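# Press the magnet-marked post's gauge pin fully in

## Task

On the checking fixture, find the post that has the yellow magnet on it and drive that post's gauge pin fully home, keeping it bottomed for at least one second (it may spring back out afterwards). The three other pins must not be pushed, and the magnet must stay where it is.

## Robot and tools

Robot: two six-joint industrial arms, left_arm and right_arm, each ending in a two-finger parallel gripper (85 mm full opening) with a camera on the wrist: cam_left_wrist and cam_right_wrist, both 896x504 pixels. No fixed cameras are given.

Frames. The scene frame sits at table-top height, halfway between the nominal arm bases: +z up, +x out over the table, left_arm toward +y. Actual bases: left_arm at (+0.060, +0.928, 0) m, right_arm at (-0.064, -0.817, 0) m, each yawed by only about 2 degrees or less. Every hand position, orientation, velocity and Hand target printed in a result is in that arm's own base frame. Motion offsets are taken along the gripper's own axes at its Hand target: +z points out along the fingers, y is the direction in which the fingers open and close, and +x is the side with the camera block (which sticks out about 10 cm). end_effector_position is the point between the closed pads; closed fingertips extend about 19 mm past it.

A motion row has 18 numbers, each between -1 and 1: left arm dx, dy, dz, rx, ry, rz, gripper position, force_limit, speed, followed by the same nine for the right arm. Both arms must always be filled in. The six pose numbers are an offset, not a pose: they are measured from the arm's Hand target as it stood when the action or move began, in that gripper's axes, with 1.0 equal to 0.6 m of travel or 180 degrees of turn; rx, ry, rz form one rotation vector. Zeros for all six re-request the current Hand target. The gripper numbers are absolute settings: position +1 = fully open, about -0.8 = pads touching, -1 = squeeze until blocked; force_limit and speed scale grip force and finger speed (about 20 to 150 mm/s), both starting at +1. To leave a gripper unchanged, resend its last three numbers; a 0 is a real command.

Tools:
- execute_actions(actions, cameras): actions is a list of actions, each a list of up to 15 rows, one row per 1/30 s step; a short list repeats its final row to fill 15 steps. Each row counts from the start of its action, not from the previous row. An empty list returns state plus all camera images. cameras: list of names, ["all"] or [].
- move(target, speed, blend, stop_force, zero, blocking, cameras): straight-line travel to one row or a list of up to 15 rows; all rows are offsets from the Hand targets at the move's start. speed in m/s (0.002 to 4.2, default 0.25; rotation up to twice that in rad/s), one value or one per row. blend in metres rounds corners in a list. stop_force in N (6 to 120) ends an arm's path when its wrist sensor feels that much push against the motion; afterwards the arm still presses somewhat. zero (default true) re-zeroes before the move; blocking=false returns after 0.5 s and cannot be combined with stop_force. Capped at 10 s.
- wait(seconds 0 to 10): arms hold their last command.
- stop(): brakes a running move.
- zoom_image(camera, region [x0, y0, x1, y1] in pixels, at most 504 by 504): closer look at the newest image.
- zero_wrist_force(arm): tares that arm's wrist sensor.
- read_manual(section): licence text only.
- finished_scene(scene): ends the current scene by number; irreversible.

Results list per arm: end_effector_position (m), end_effector_quat_wxyz, velocities, Hand target (the last commanded pose after clipping, which the next offset builds on), Joint positions and torques, Wrist force and Wrist torque in the gripper's axes plus a line with the peak since last shown, Tool commands, gripper position_measured (counts: 3 open, 130 about 40 mm, 230 pads together) and object_status (0 moving, 1 blocked while opening, 2 blocked while closing, i.e. holding, 3 reached target). Motor temperatures, MOTOR HOT warnings and step-by-step positions may appear. A move adds a move: line such as done, off_target, moving, held or fault, and limits=paced or limits=held.

Behaviour: commands are followed with roughly 0.2 s lag; each step's orientation request is clipped to 32 degrees from the measured one. A gripper may stop short of its Hand target; resend the gap as an offset. Moves do not avoid obstacles or the other arm; keep paths away from each arm's own base. The scene keeps running while you think.

Avoid: arms are stiff, so commanding even slightly beyond a solid contact can trip a fault. Around 150 N of outside force, or contact torque at a joint limit (wrists 98.4 N m), halts that arm for 10 s. Approach the pin slowly along its axis, ideally with a modest stop_force, press only as far as the pin bottoms, hold at least one second, then back off without stop_force. Do not brush the magnet or the other pins, do not let the arms touch each other, drop nothing off the table, and avoid long stretched-out holds that heat motors (85 °C brakes the arm).

Each tool is called after "Call:" as name(argument=value, ...) on one line, values as JSON.

## Session

Call:
execute_actions(actions=[])

Scene clock: 0.00 s.
left_arm: end_effector_position=(+0.6452, +0.5338, +0.3687) position_measured=3 object_status=3 end_effector_quat_wxyz=(+0.054, +0.895, -0.431, +0.101) | right_arm: end_effector_position=(+1.0094, -0.4085, +0.1239) position_measured=3 object_status=3 end_effector_quat_wxyz=(+0.497, -0.362, -0.574, -0.541)
Joint positions: left_arm=[0.541 -1.507 2.094 -2.179 -1.799 -1.706] | right_arm=[2.693 -2.576 -1.22 -2.623 2.507 -0.374]
Joint velocities: within noise
Joint torques (N m): no reading
Motor temperatures (°C): left_arm=[24 36 26 39 35 34] | right_arm=[29 36 36 38 34 39]
Wrist force (N): no reading
Wrist torque (N m): no reading
Wrist force, peak (N): no reading
Hand target: left_arm +0.6452, +0.5338, +0.3687; +0.054, +0.895, -0.431, +0.101 | right_arm +1.0094, -0.4085, +0.1239; +0.497, -0.362, -0.574, -0.541
Tool commands: left_gripper/position=+1.0 left_gripper/force_limit=+1.0 left_gripper/speed=+1.0 right_gripper/position=+1.0 right_gripper/force_limit=+1.0 right_gripper/speed=+1.0

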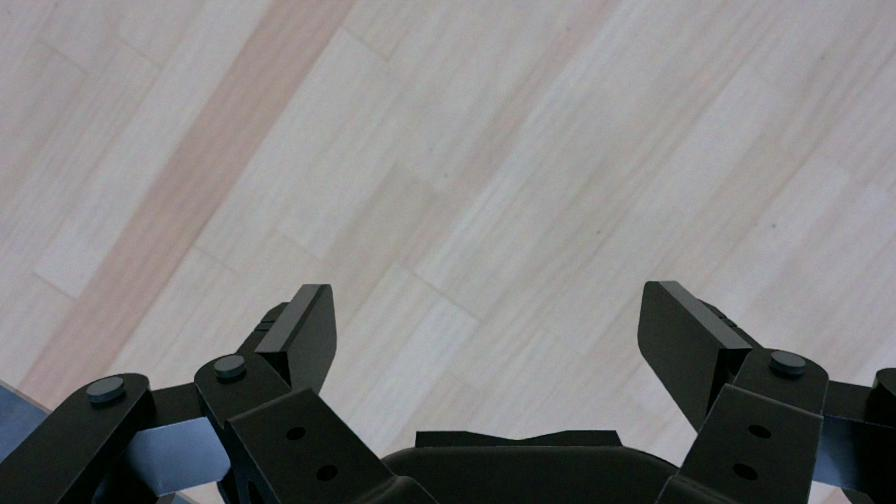

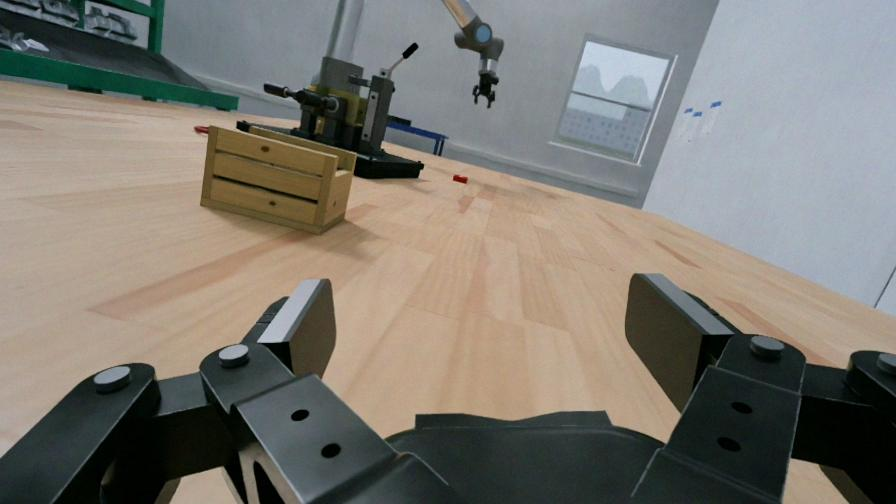

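Call:
zoom_image(camera="cam_right_wrist", region=[180, 20, 480, 240])

Scaled by 1.680 from the camera's 896x504 image, which has a finer 1280x720 frame.

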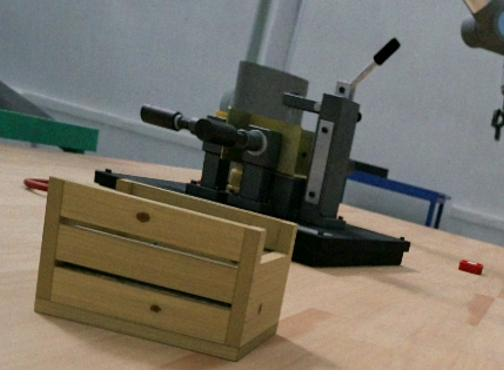

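Call:
move(target=[0.941,0.842,-0.354,0,0,0,1,1,1,0,0,0,0,0,0,1,1,1], speed=0.4, cameras=["cam_left_wrist","cam_right_wrist"])

Scene clock: 4.40 s.
left_arm: end_effector_position=(+0.5652, -0.1713, +0.7083) position_measured=3 object_status=3 end_effector_quat_wxyz=(+0.054, +0.895, -0.431, +0.101) | right_arm: end_effector_position=(+1.0094, -0.4085, +0.1239) position_measured=3 object_status=3 end_effector_quat_wxyz=(+0.497, -0.362, -0.574, -0.541)
Joint positions: left_arm=[-0.596 -2.043 2.046 -1.789 -1.647 -2.849] | right_arm=[2.693 -2.576 -1.22 -2.623 2.507 -0.374]
Joint torques (N m): left_arm=[-27.29 31.6 -134.78 -7.59 5.28 -4.51] | right_arm=[2.04 247.83 70.97 -3.86 -0.33 -0.54]
Wrist force (N): left_arm=[-0.2 -0.4 -0.2] | right_arm=[-0.2 0.2 0.5]
Wrist torque (N m): left_arm=[-0.10 0.04 0.20] | right_arm=[0.03 0.03 -0.01]
Wrist force, peak (N): left_arm=[3.0 2.7 -1.5] | right_arm=[0.1 0.5 0.4]
Hand target: left_arm +0.5653, -0.1714, +0.7083; +0.054, +0.895, -0.431, +0.101 | right_arm +1.0094, -0.4085, +0.1239; +0.497, -0.362, -0.574, -0.541
Off the commanded pose: left_arm 0.000 m, 0 deg | right_arm 0.000 m, 0 deg.
move: done
camera_calibration:
cam_left_wrist: T_world_to_cam=[[-0.800484, -0.599329, 0.00555355, 0.352892], [-0.59559, 0.796459, 0.104529, 0.418422], [-0.0670706, 0.0803664, -0.994506, 0.885921], [0, 0, 0, 1]] pos_world=[0.591112, -0.192956, 0.835356]

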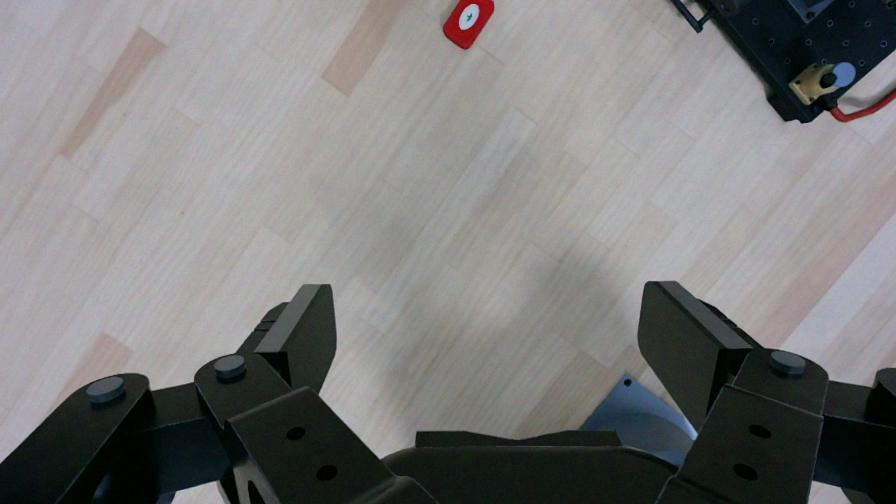

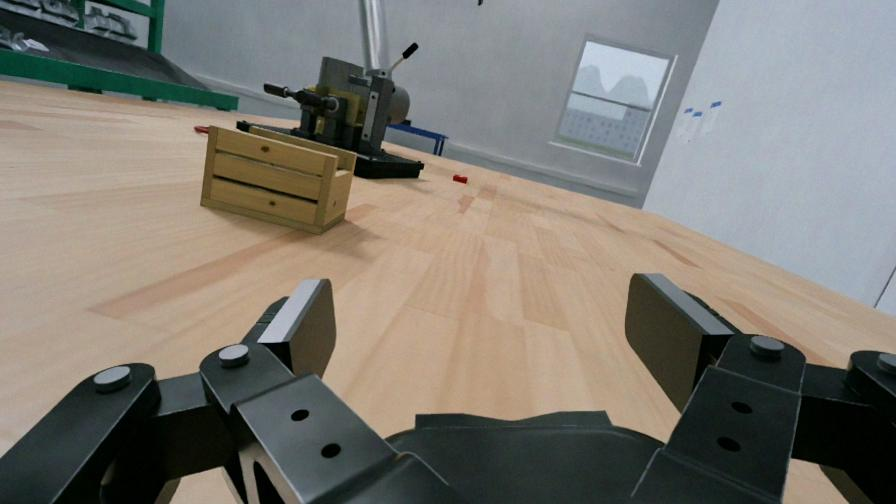

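Call:
move(target=[0.427,-0.055,0.048,-0.275,0.219,0.366,1,1,1,0,0,0,0,0,0,1,1,1], speed=0.4, cameras=["cam_left_wrist"])

Scene clock: 7.90 s.
left_arm: end_effector_position=(+0.7508, -0.3509, +0.7381) position_measured=3 object_status=3 end_effector_quat_wxyz=(-0.466, -0.351, +0.785, -0.208) | right_arm: end_effector_position=(+1.0094, -0.4085, +0.1239) position_measured=3 object_status=3 end_effector_quat_wxyz=(+0.497, -0.362, -0.574, -0.541)
Joint positions: left_arm=[-0.349 -1.475 1.619 -1.118 -2.522 -0.876] | right_arm=[2.693 -2.576 -1.22 -2.623 2.507 -0.374]
Joint torques (N m): left_arm=[-16.19 -92.04 -122.69 -2.72 1.74 2.33] | right_arm=[2.64 240.05 72.01 -3.46 -0.31 -0.46]
Wrist force (N): left_arm=[0.8 0.1 0.4] | right_arm=[0.0 0.2 0.1]
Wrist torque (N m): left_arm=[0.29 0.26 -0.20] | right_arm=[0.05 0.00 0.00]
Wrist force, peak (N): left_arm=[0.0 -2.4 0.8] | right_arm=[0.2 0.4 0.4]
Hand target: left_arm +0.7509, -0.3509, +0.7380; -0.466, -0.351, +0.785, -0.208 | right_arm +1.0094, -0.4085, +0.1239; +0.497, -0.362, -0.574, -0.541
Off the commanded pose: left_arm 0.000 m, 0 deg | right_arm 0.000 m, 0 deg.
move: done
camera_calibration:
cam_left_wrist: T_world_to_cam=[[-0.733375, 0.679407, -0.0238337, 0.813635], [0.515538, 0.532952, -0.670956, 0.314566], [-0.44315, -0.50435, -0.741114, 0.832558], [0, 0, 0, 1]] pos_world=[0.803477, -0.300537, 0.847472]
Images, in order (width x height): cam_left_wrist 896x504.

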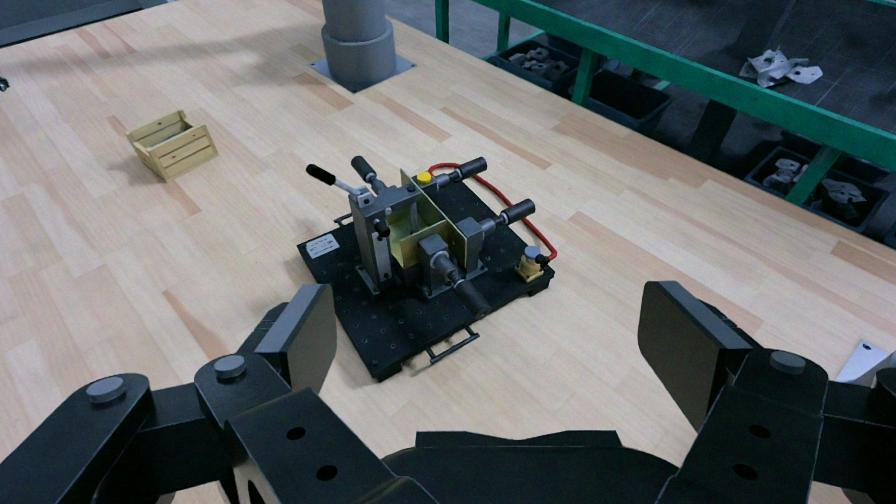

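Call:
zoom_image(camera="cam_left_wrist", region=[290, 140, 570, 300])

Call:
zoom_image(camera="cam_left_wrist", region=[380, 140, 560, 240])

Scaled by 1.800 from the camera's 896x504 image, which has a finer 1280x720 frame.

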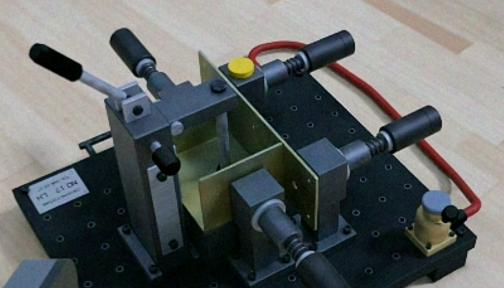

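Scaled by 2.800 from the camera's 896x504 image, which has a finer 1280x720 frame.

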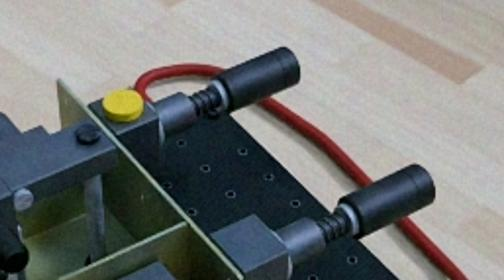

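Call:
move(target=[0.401,0.154,0.934,-0.175,-0.309,0.294,1,1,1,0,0,0,0,0,0,1,1,1], speed=0.4, cameras=["cam_left_wrist"])

Scene clock: 12.33 s.
left_arm: end_effector_position=(+0.2772, -0.7415, +0.6800) position_measured=3 object_status=3 end_effector_quat_wxyz=(-0.001, +0.093, +0.996, +0.001) | right_arm: end_effector_position=(+1.0094, -0.4085, +0.1239) position_measured=3 object_status=3 end_effector_quat_wxyz=(+0.497, -0.362, -0.574, -0.541)
Joint positions: left_arm=[-1.469 -1.708 1.808 -1.668 -1.572 -1.282] | right_arm=[2.693 -2.576 -1.22 -2.623 2.507 -0.374]
Joint torques (N m): left_arm=[-23.58 -38.41 -130.31 -5.97 4.32 -4.29] | right_arm=[3.34 238.92 72.5 -3.35 -0.33 -0.78]
Wrist force (N): left_arm=[-0.1 -0.7 0.0] | right_arm=[0.0 0.2 0.3]
Wrist torque (N m): left_arm=[-0.13 -0.04 0.27] | right_arm=[0.03 -0.01 0.00]
Wrist force, peak (N): left_arm=[3.6 -4.2 0.3] | right_arm=[0.3 0.7 0.3]
Hand target: left_arm +0.2771, -0.7416, +0.6800; -0.001, +0.094, +0.996, +0.001 | right_arm +1.0094, -0.4085, +0.1239; +0.497, -0.362, -0.574, -0.541
Off the commanded pose: left_arm 0.000 m, 0 deg | right_arm 0.000 m, 0 deg.
move: done
camera_calibration:
cam_left_wrist: T_world_to_cam=[[0.215664, 0.976452, 0.00550019, 0.667466], [0.922822, -0.205654, 0.32574, -0.610404], [0.319201, -0.0651747, -0.945443, 0.63592], [0, 0, 0, 1]] pos_world=[0.21636, -0.735834, 0.796388]
Images, in order (width x height): cam_left_wrist 896x504.

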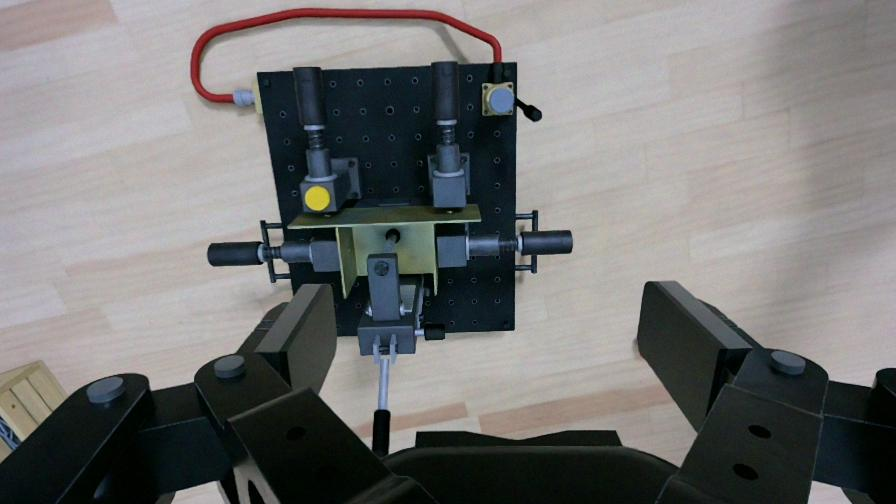

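Call:
zoom_image(camera="cam_left_wrist", region=[250, 50, 350, 230])

Scaled by 2.800 from the camera's 896x504 image, which has a finer 1280x720 frame.

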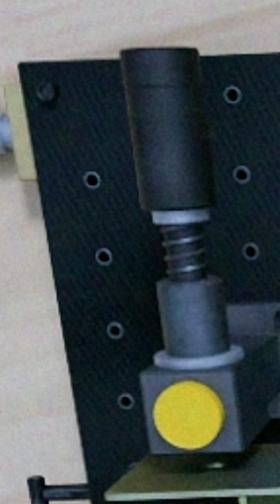

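Call:
move(target=[0.265,-0.28,0.467,0,0,0,-1,-1,0,0,0,0,0,0,0,1,1,1], speed=0.3, cameras=["cam_left_wrist"])

Call:
zoom_image(camera="cam_left_wrist", region=[330, 180, 560, 420])

Scene clock: 14.90 s.
left_arm: end_effector_position=(+0.0893, -0.8762, +0.3998) position_measured=232 object_status=3 end_effector_quat_wxyz=(-0.001, +0.094, +0.996, +0.001) | right_arm: end_effector_position=(+1.0094, -0.4085, +0.1239) position_measured=3 object_status=3 end_effector_quat_wxyz=(+0.497, -0.362, -0.574, -0.541)
Joint positions: left_arm=[-1.699 -1.495 2.01 -2.083 -1.572 -1.512] | right_arm=[2.693 -2.576 -1.22 -2.623 2.507 -0.374]
Joint torques (N m): left_arm=[-19.53 -82.83 -72.09 -13.37 5.85 -3.67] | right_arm=[0.23 245.71 74.57 -4.4 -0.41 -0.63]
Wrist force (N): left_arm=[0.4 -0.4 -0.3] | right_arm=[0.1 0.3 0.4]
Wrist torque (N m): left_arm=[-0.17 -0.19 0.31] | right_arm=[0.05 -0.02 -0.01]
Wrist force, peak (N): left_arm=[1.8 -1.9 2.7] | right_arm=[0.2 0.7 0.1]
Hand target: left_arm +0.0892, -0.8763, +0.3996; -0.001, +0.094, +0.996, +0.001 | right_arm +1.0094, -0.4085, +0.1239; +0.497, -0.362, -0.574, -0.541
Off the commanded pose: left_arm 0.000 m, 0 deg | right_arm 0.000 m, 0 deg.
move: done
camera_calibration:
cam_left_wrist: T_world_to_cam=[[0.215855, 0.976409, 0.005594, 0.840967], [0.922735, -0.205856, 0.325858, -0.37367], [0.319323, -0.0651763, -0.945402, 0.42218], [0, 0, 0, 1]] pos_world=[0.0284601, -0.870535, 0.516189]
Images, in order (width x height): cam_left_wrist 896x504.

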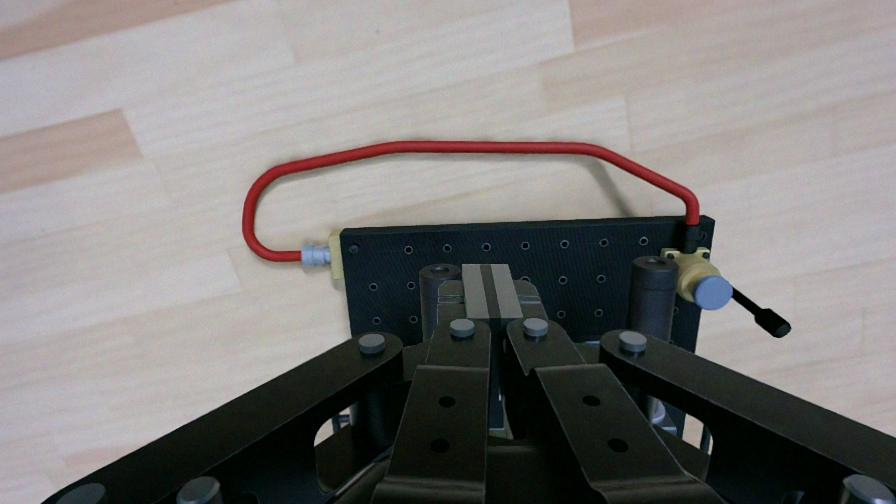

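Scaled by 2.100 from the camera's 896x504 image, which has a finer 1280x720 frame.

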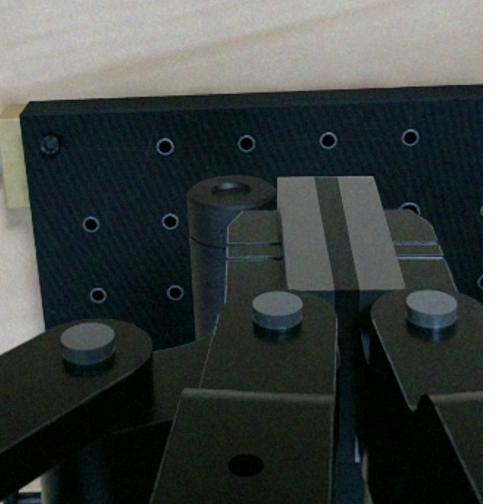

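Call:
move(target=[0,-0.022,0.333,0,0,0,-1,-1,0,0,0,0,0,0,0,1,1,1], speed=0.2, cameras=["cam_left_wrist"])

Call:
zoom_image(camera="cam_left_wrist", region=[380, 220, 600, 400])

Scene clock: 17.60 s.
left_arm: end_effector_position=(+0.0865, -0.8887, +0.1999) position_measured=232 object_status=3 end_effector_quat_wxyz=(-0.001, +0.094, +0.996, +0.001) | right_arm: end_effector_position=(+1.0094, -0.4085, +0.1239) position_measured=3 object_status=3 end_effector_quat_wxyz=(+0.497, -0.362, -0.574, -0.541)
Joint positions: left_arm=[-1.7 -1.318 2.14 -2.39 -1.572 -1.513] | right_arm=[2.693 -2.576 -1.22 -2.623 2.507 -0.374]
Joint torques (N m): left_arm=[2.46 -109.64 -55.63 -13.21 2.62 -1.57] | right_arm=[1.42 245.84 73.76 -4.03 -0.93 -0.94]
Wrist force (N): left_arm=[-0.1 -0.2 0.2] | right_arm=[-0.1 0.5 0.0]
Wrist torque (N m): left_arm=[-0.14 -0.10 0.30] | right_arm=[0.09 0.03 0.00]
Wrist force, peak (N): left_arm=[0.2 0.1 -3.3] | right_arm=[0.5 0.5 0.2]
Hand target: left_arm +0.0866, -0.8887, +0.1998; -0.001, +0.094, +0.996, +0.001 | right_arm +1.0094, -0.4085, +0.1239; +0.497, -0.362, -0.574, -0.541
Off the commanded pose: left_arm 0.000 m, 0 deg | right_arm 0.000 m, 0 deg.
move: done
camera_calibration:
cam_left_wrist: T_world_to_cam=[[0.215848, 0.976411, 0.00561432, 0.85489], [0.922706, -0.20585, 0.325945, -0.308542], [0.319412, -0.0651742, -0.945372, 0.233264], [0, 0, 0, 1]] pos_world=[0.0256599, -0.883035, 0.316289]
Images, in order (width x height): cam_left_wrist 896x504.

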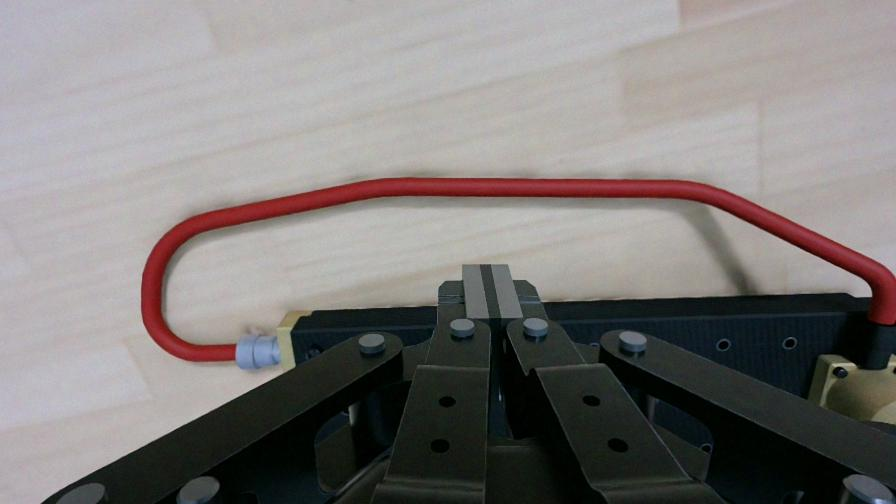

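Scaled by 2.291 from the camera's 896x504 image, which has a finer 1280x720 frame.

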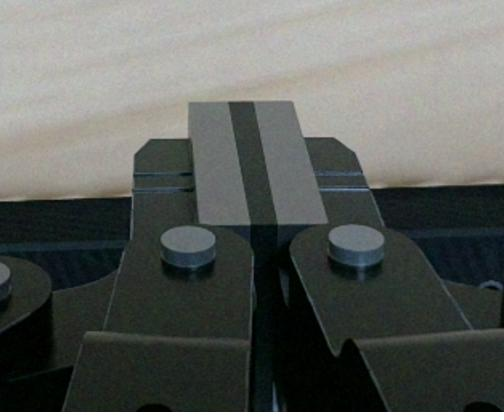

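Call:
move(target=[[0,-0.0075,0.02,0,0,0,-1,-1,0,0,0,0,0,0,0,1,1,1],[-0.06,-0.0075,0.02,0,0,0,-1,-1,0,0,0,0,0,0,0,1,1,1]], speed=0.1)

Call:
move(target=[-0.07,0,0,0,0,0,-1,-1,0,0,0,0,0,0,0,1,1,1], speed=0.02, stop_force=8, cameras=["all"])

Call:
zoom_image(camera="cam_right_wrist", region=[180, 20, 480, 240])

Scene clock: 19.77 s.
left_arm: end_effector_position=(+0.1209, -0.8997, +0.1877) position_measured=232 object_status=3 end_effector_quat_wxyz=(-0.001, +0.094, +0.996, +0.001) | right_arm: end_effector_position=(+1.0094, -0.4085, +0.1239) position_measured=3 object_status=3 end_effector_quat_wxyz=(+0.497, -0.362, -0.574, -0.541)
Joint positions: left_arm=[-1.66 -1.291 2.126 -2.403 -1.572 -1.473] | right_arm=[2.693 -2.576 -1.22 -2.623 2.507 -0.374]
Joint torques (N m): left_arm=[11.87 -110.08 -97.83 -6.4 2.11 2.39] | right_arm=[5.34 238.7 73.31 -3.54 -0.69 -0.52]
Wrist force (N): left_arm=[-0.3 -0.5 -0.2] | right_arm=[0.3 0.0 0.3]
Wrist torque (N m): left_arm=[-0.20 -0.07 -0.06] | right_arm=[0.01 -0.07 0.00]
Wrist force, peak (N): left_arm=[1.3 -0.6 -0.4] | right_arm=[0.2 0.5 0.7]
Hand target: left_arm +0.1211, -0.8998, +0.1877; -0.001, +0.094, +0.996, +0.001 | right_arm +1.0094, -0.4085, +0.1239; +0.497, -0.362, -0.574, -0.541
Off the commanded pose: left_arm 0.000 m, 0 deg | right_arm 0.000 m, 0 deg.
move: done

Scene clock: 22.83 s.
left_arm: end_effector_position=(+0.1565, -0.9065, +0.1876) position_measured=232 object_status=3 end_effector_quat_wxyz=(-0.001, +0.094, +0.996, +0.001) | right_arm: end_effector_position=(+1.0094, -0.4085, +0.1239) position_measured=3 object_status=3 end_effector_quat_wxyz=(+0.497, -0.362, -0.574, -0.541)
Joint positions: left_arm=[-1.62 -1.28 2.109 -2.397 -1.572 -1.432] | right_arm=[2.693 -2.576 -1.22 -2.623 2.507 -0.374]
Joint torques (N m): left_arm=[-15.65 -162.03 -55.85 -13.4 5.05 -4.3] | right_arm=[1.53 242.32 73.11 -4.01 -0.66 -0.43]
Wrist force (N): left_arm=[6.2 -1.6 0.9] | right_arm=[0.0 0.2 0.1]
Wrist torque (N m): left_arm=[-0.08 -0.05 0.25] | right_arm=[0.02 -0.01 0.00]
Wrist force, peak (N): left_arm=[8.2 1.4 -0.5] | right_arm=[0.1 0.3 0.8]
Hand target: left_arm +0.1565, -0.9065, +0.1876; -0.001, +0.094, +0.996, +0.001 (not the last commanded pose) | right_arm +1.0094, -0.4085, +0.1239; +0.497, -0.362, -0.574, -0.541
Off the commanded pose: left_arm 0.006 m, 0 deg | right_arm 0.000 m, 0 deg.
move: contact (left_arm)
camera_calibration:
cam_left_wrist: T_world_to_cam=[[0.215855, 0.976409, 0.005594, 0.857234], [0.922735, -0.205856, 0.325858, -0.372768], [0.319323, -0.0651763, -0.945402, 0.198132], [0, 0, 0, 1]] pos_world=[0.0956601, -0.900835, 0.303989]

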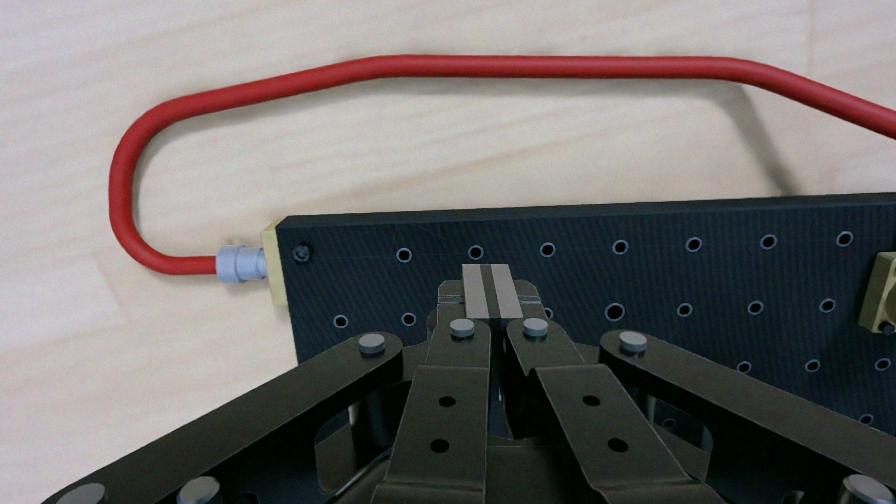

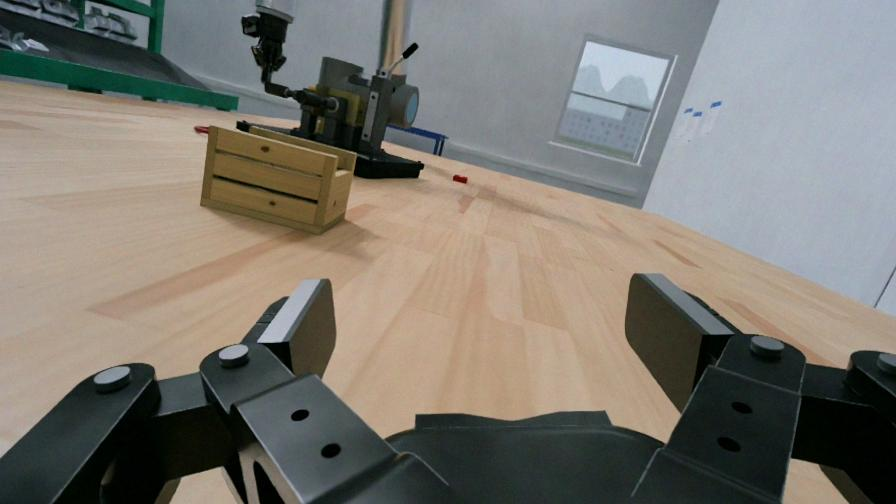

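Scaled by 1.680 from the camera's 896x504 image, which has a finer 1280x720 frame.

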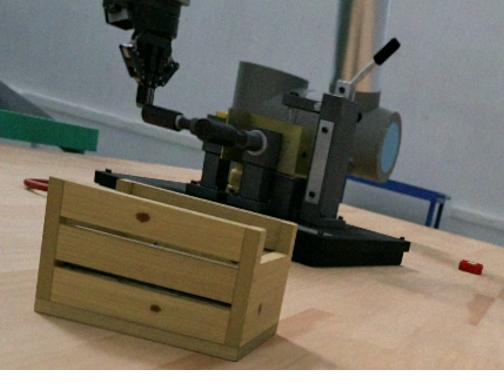

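Call:
zoom_image(camera="cam_right_wrist", region=[240, 40, 350, 120])

Call:
zoom_image(camera="cam_left_wrist", region=[380, 220, 600, 440])

Scaled by 4.582 from the camera's 896x504 image, which has a finer 1280x720 frame.

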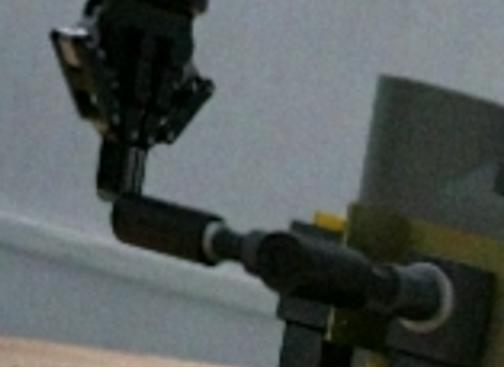

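Scaled by 2.291 from the camera's 896x504 image, which has a finer 1280x720 frame.

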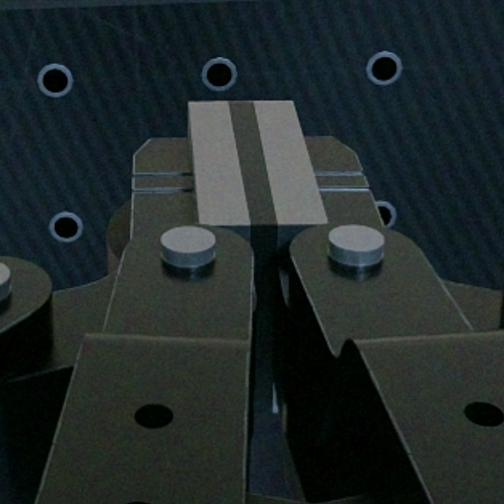

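Call:
move(target=[[0.05,0,0,0,0,0,-1,-1,0,0,0,0,0,0,0,1,1,1],[0.05,0,0.043,0,0,0,-1,-1,0,0,0,0,0,0,0,1,1,1]], speed=0.1)

Call:
move(target=[-0.1,0,0,0,0,0,-1,-1,0,0,0,0,0,0,0,1,1,1], speed=0.02, stop_force=8, cameras=["all"])

Call:
zoom_image(camera="cam_right_wrist", region=[240, 40, 350, 120])

Call:
zoom_image(camera="cam_left_wrist", region=[380, 220, 600, 440])

Scene clock: 25.03 s.
left_arm: end_effector_position=(+0.1270, -0.9008, +0.1621) position_measured=232 object_status=3 end_effector_quat_wxyz=(-0.001, +0.094, +0.996, +0.001) | right_arm: end_effector_position=(+1.0094, -0.4085, +0.1239) position_measured=3 object_status=3 end_effector_quat_wxyz=(+0.497, -0.362, -0.574, -0.541)
Joint positions: left_arm=[-1.653 -1.263 2.137 -2.442 -1.572 -1.466] | right_arm=[2.693 -2.576 -1.22 -2.623 2.507 -0.374]
Joint torques (N m): left_arm=[-20.53 -123.52 -49.51 -11.37 -4.37 -3.85] | right_arm=[-0.91 245.23 71.81 -3.71 -1.28 -0.08]
Wrist force (N): left_arm=[-0.2 -0.5 -0.2] | right_arm=[0.1 0.3 0.5]
Wrist torque (N m): left_arm=[-0.20 -0.07 0.29] | right_arm=[0.06 -0.01 -0.01]
Wrist force, peak (N): left_arm=[6.4 -1.5 0.8] | right_arm=[0.0 0.6 0.5]
Hand target: left_arm +0.1270, -0.9008, +0.1619; -0.001, +0.094, +0.996, +0.001 | right_arm +1.0094, -0.4085, +0.1239; +0.497, -0.362, -0.574, -0.541
Off the commanded pose: left_arm 0.000 m, 0 deg | right_arm 0.000 m, 0 deg.
move: done

Scene clock: 27.80 s.
left_arm: end_effector_position=(+0.1569, -0.9064, +0.1618) position_measured=232 object_status=3 end_effector_quat_wxyz=(-0.001, +0.094, +0.996, +0.001) | right_arm: end_effector_position=(+1.0094, -0.4085, +0.1239) position_measured=3 object_status=3 end_effector_quat_wxyz=(+0.497, -0.362, -0.574, -0.541)
Joint positions: left_arm=[-1.619 -1.254 2.122 -2.437 -1.572 -1.432] | right_arm=[2.693 -2.576 -1.22 -2.623 2.507 -0.374]
Joint torques (N m): left_arm=[-17.5 -166.83 -50.49 -13.41 5.83 -4.72] | right_arm=[-1.38 243.94 72.59 -3.06 -0.72 -0.41]
Wrist force (N): left_arm=[6.0 -1.6 1.0] | right_arm=[0.1 0.3 0.2]
Wrist torque (N m): left_arm=[-0.14 -0.14 0.25] | right_arm=[0.05 -0.03 0.00]
Wrist force, peak (N): left_arm=[8.1 1.5 -0.4] | right_arm=[0.2 0.5 0.5]
Hand target: left_arm +0.1569, -0.9064, +0.1618; -0.001, +0.094, +0.996, +0.001 (not the last commanded pose) | right_arm +1.0094, -0.4085, +0.1239; +0.497, -0.362, -0.574, -0.541
Off the commanded pose: left_arm 0.030 m, 0 deg | right_arm 0.000 m, 0 deg.
move: contact (left_arm)
camera_calibration:
cam_left_wrist: T_world_to_cam=[[0.215823, 0.976416, 0.00568585, 0.857276], [0.922742, -0.205856, 0.325839, -0.364726], [0.319325, -0.0650768, -0.945408, 0.173705], [0, 0, 0, 1]] pos_world=[0.0960599, -0.900835, 0.278189]

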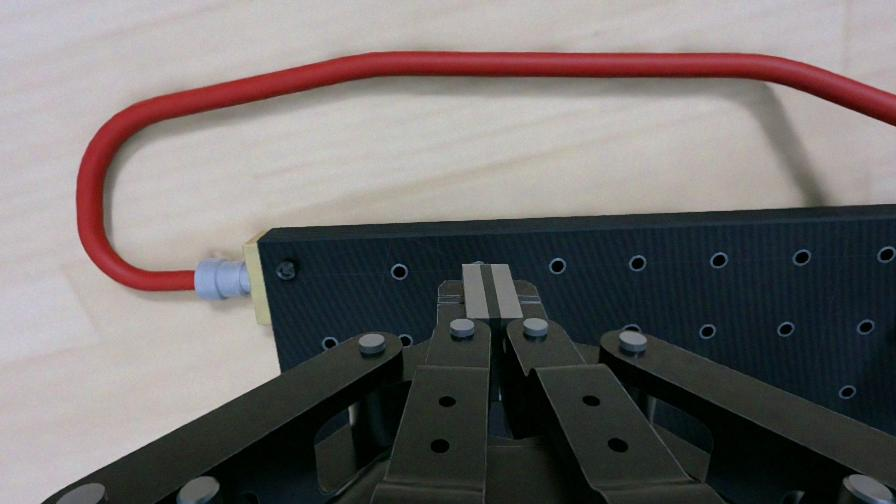

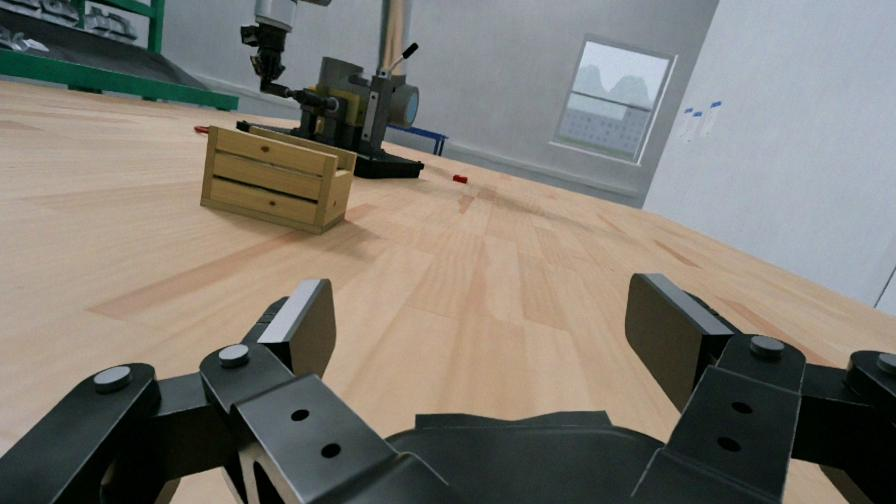

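Scaled by 4.582 from the camera's 896x504 image, which has a finer 1280x720 frame.

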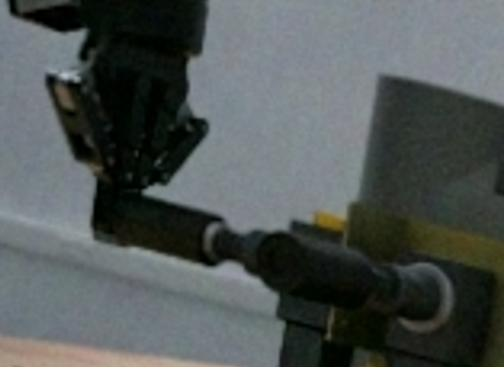

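Scaled by 2.291 from the camera's 896x504 image, which has a finer 1280x720 frame.

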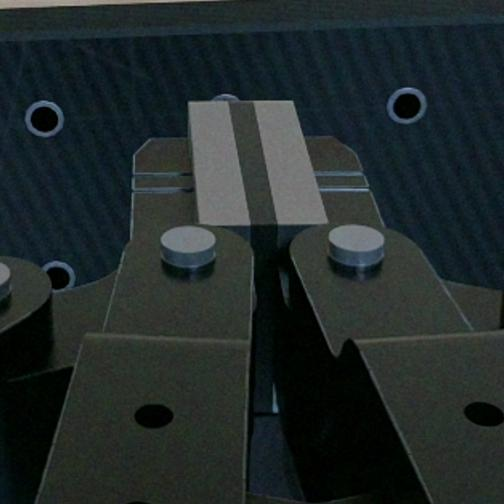

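Call:
move(target=[-0.07,0,0,0,0,0,-1,-1,0,0,0,0,0,0,0,1,1,1], speed=0.015, stop_force=45, zero=false, cameras=["cam_right_wrist"])

Call:
zoom_image(camera="cam_right_wrist", region=[240, 40, 350, 120])

Scene clock: 30.60 s.
left_arm: end_effector_position=(+0.1741, -0.9097, +0.1618) position_measured=232 object_status=3 end_effector_quat_wxyz=(-0.001, +0.094, +0.996, +0.001) | right_arm: end_effector_position=(+1.0094, -0.4085, +0.1239) position_measured=3 object_status=3 end_effector_quat_wxyz=(+0.497, -0.362, -0.574, -0.541)
Joint positions: left_arm=[-1.6 -1.248 2.113 -2.433 -1.572 -1.413] | right_arm=[2.693 -2.576 -1.22 -2.623 2.507 -0.374]
Joint torques (N m): left_arm=[14.05 -168.35 -60.65 -13.88 17.85 -4.3] | right_arm=[4.96 246.04 70.42 -3.66 -0.86 -0.71]
Wrist force (N): left_arm=[45.0 -1.6 1.8] | right_arm=[0.2 0.2 0.0]
Wrist torque (N m): left_arm=[-0.09 -0.65 -0.04] | right_arm=[0.04 -0.04 0.00]
Wrist force, peak (N): left_arm=[89.7 11.2 -16.1] | right_arm=[0.3 0.3 0.5]
Hand target: left_arm +0.1741, -0.9097, +0.1618; -0.001, +0.094, +0.996, +0.001 (not the last commanded pose) | right_arm +1.0094, -0.4085, +0.1239; +0.497, -0.362, -0.574, -0.541
Off the commanded pose: left_arm 0.024 m, 0 deg | right_arm 0.000 m, 0 deg.
move: contact (left_arm)
Images, in order (width x height): cam_right_wrist 896x504.

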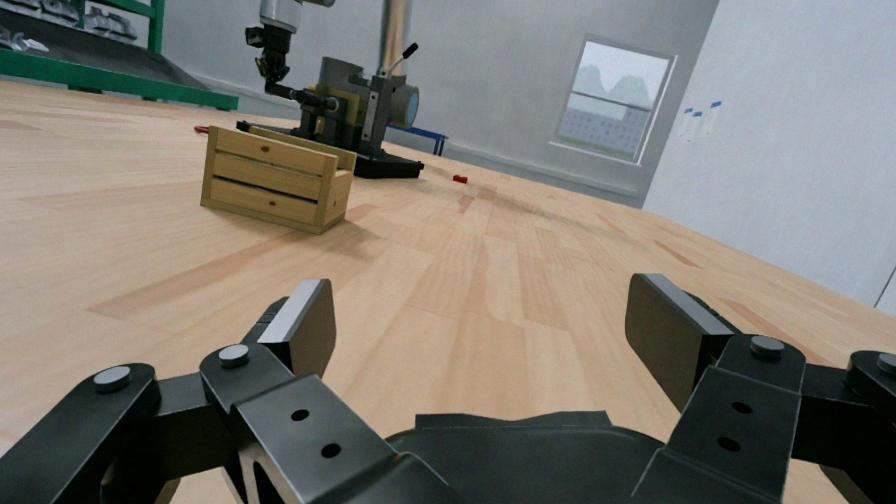

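Scaled by 4.582 from the camera's 896x504 image, which has a finer 1280x720 frame.

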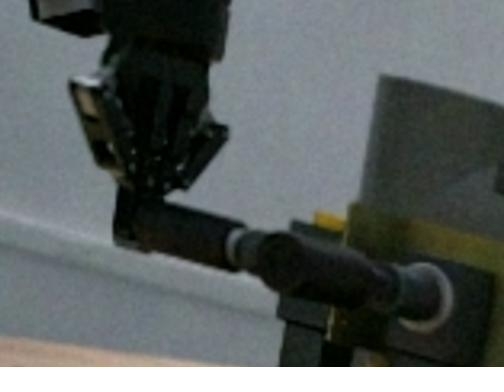

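Call:
wait(seconds=1.2)

Call:
move(target=[-0.01,0,0,0,0,0,-1,-1,0,0,0,0,0,0,0,1,1,1], speed=0.003, stop_force=60, zero=false)

Call:
wait(seconds=1.3)

Scene clock: 32.10 s.
left_arm: end_effector_position=(+0.1741, -0.9097, +0.1618) position_measured=232 object_status=3 end_effector_quat_wxyz=(-0.001, +0.094, +0.996, +0.001) | right_arm: end_effector_position=(+1.0094, -0.4085, +0.1239) position_measured=3 object_status=3 end_effector_quat_wxyz=(+0.497, -0.362, -0.574, -0.541)
Joint positions: left_arm=[-1.6 -1.248 2.113 -2.433 -1.572 -1.413] | right_arm=[2.693 -2.576 -1.22 -2.623 2.507 -0.374]
Joint torques (N m): left_arm=[17 -167.31 -56.84 -8.9 10.71 -3.77] | right_arm=[-0.21 244.6 72.22 -3.3 -0.74 -1.06]
Wrist force (N): left_arm=[43.9 -3.4 4.7] | right_arm=[-0.1 0.3 0.4]
Wrist torque (N m): left_arm=[-0.13 -0.63 -0.01] | right_arm=[0.05 0.01 0.00]
Wrist force, peak (N): left_arm=[45.1 -2.5 2.2] | right_arm=[0.5 0.5 0.1]
Hand target: left_arm +0.1741, -0.9097, +0.1618; -0.001, +0.094, +0.996, +0.001 (not the last commanded pose) | right_arm +1.0094, -0.4085, +0.1239; +0.497, -0.362, -0.574, -0.541
Tool commands: left_gripper/position=-1.0 left_gripper/force_limit=-1.0 left_gripper/speed=+0.0 right_gripper/position=+1.0 right_gripper/force_limit=+1.0 right_gripper/speed=+1.0
Off the commanded pose: left_arm 0.024 m, 0 deg | right_arm 0.000 m, 0 deg.
wait: 1.20 s; at rest from the start

Scene clock: 32.80 s.
left_arm: end_effector_position=(+0.1743, -0.9097, +0.1618) position_measured=232 object_status=3 end_effector_quat_wxyz=(-0.001, +0.094, +0.996, +0.001) | right_arm: end_effector_position=(+1.0094, -0.4085, +0.1239) position_measured=3 object_status=3 end_effector_quat_wxyz=(+0.497, -0.362, -0.574, -0.541)
Joint positions: left_arm=[-1.6 -1.248 2.113 -2.433 -1.572 -1.412] | right_arm=[2.693 -2.576 -1.22 -2.623 2.507 -0.374]
Joint torques (N m): left_arm=[35.63 -155.67 -77.52 -7.16 20.62 -3.96] | right_arm=[-1.93 245.4 73.67 -3.58 -1.54 -0.79]
Wrist force (N): left_arm=[64.0 -15.3 2.7] | right_arm=[0.0 0.1 0.3]
Wrist torque (N m): left_arm=[-0.28 -0.90 -0.10] | right_arm=[0.02 0.01 0.00]
Wrist force, peak (N): left_arm=[64.7 -15.4 2.8] | right_arm=[0.6 0.2 0.2]
Hand target: left_arm +0.1743, -0.9097, +0.1618; -0.001, +0.094, +0.996, +0.001 (not the last commanded pose) | right_arm +1.0094, -0.4085, +0.1239; +0.497, -0.362, -0.574, -0.541
Off the commanded pose: left_arm 0.006 m, 0 deg | right_arm 0.000 m, 0 deg.
move: contact (left_arm)

Scene clock: 34.10 s.
left_arm: end_effector_position=(+0.1743, -0.9097, +0.1618) position_measured=232 object_status=3 end_effector_quat_wxyz=(-0.001, +0.094, +0.996, +0.001) | right_arm: end_effector_position=(+1.0094, -0.4085, +0.1239) position_measured=3 object_status=3 end_effector_quat_wxyz=(+0.497, -0.362, -0.574, -0.541)
Joint positions: left_arm=[-1.6 -1.248 2.113 -2.433 -1.572 -1.412] | right_arm=[2.693 -2.576 -1.22 -2.623 2.507 -0.374]
Joint torques (N m): left_arm=[33.46 -161.01 -71.91 -7.89 25.03 -4.07] | right_arm=[1.85 240.87 71.54 -3.82 -0.99 -0.88]
Wrist force (N): left_arm=[61.0 -13.5 3.1] | right_arm=[0.0 0.2 0.0]
Wrist torque (N m): left_arm=[-0.23 -0.89 -0.09] | right_arm=[0.04 0.00 0.00]
Wrist force, peak (N): left_arm=[63.8 -15.0 2.8] | right_arm=[0.3 0.4 0.6]
Hand target: left_arm +0.1743, -0.9097, +0.1618; -0.001, +0.094, +0.996, +0.001 (not the last commanded pose) | right_arm +1.0094, -0.4085, +0.1239; +0.497, -0.362, -0.574, -0.541
Tool commands: left_gripper/position=-1.0 left_gripper/force_limit=-1.0 left_gripper/speed=+0.0 right_gripper/position=+1.0 right_gripper/force_limit=+1.0 right_gripper/speed=+1.0
Off the commanded pose: left_arm 0.006 m, 0 deg | right_arm 0.000 m, 0 deg.
wait: 1.30 s; at rest by 0.17 s

Call:
move(target=[0.1,0,0,0,0,0,-1,-1,0,0,0,0,0,0,0,1,1,1], speed=0.08)

Call:
finished_scene(scene=1)

Scene clock: 35.47 s.
left_arm: end_effector_position=(+0.1155, -0.8985, +0.1619) position_measured=232 object_status=3 end_effector_quat_wxyz=(-0.001, +0.094, +0.996, +0.001) | right_arm: end_effector_position=(+1.0094, -0.4085, +0.1239) position_measured=3 object_status=3 end_effector_quat_wxyz=(+0.497, -0.362, -0.574, -0.541)
Joint positions: left_arm=[-1.666 -1.266 2.142 -2.444 -1.572 -1.479] | right_arm=[2.693 -2.576 -1.22 -2.623 2.507 -0.374]
Joint torques (N m): left_arm=[-18.45 -167.45 -51.18 -13.27 -1.99 -4.67] | right_arm=[1 242.34 73.06 -3.34 -1.23 -0.96]
Wrist force (N): left_arm=[-1.7 4.1 -0.6] | right_arm=[-0.1 0.4 0.3]
Wrist torque (N m): left_arm=[0.63 0.20 0.31] | right_arm=[0.07 0.00 0.00]
Wrist force, peak (N): left_arm=[61.1 -13.7 3.3] | right_arm=[0.1 0.5 0.5]
Hand target: left_arm +0.1154, -0.8985, +0.1619; -0.001, +0.094, +0.996, +0.001 | right_arm +1.0094, -0.4085, +0.1239; +0.497, -0.362, -0.574, -0.541
Off the commanded pose: left_arm 0.000 m, 0 deg | right_arm 0.000 m, 0 deg.
move: done

The scene is finished: the task was done.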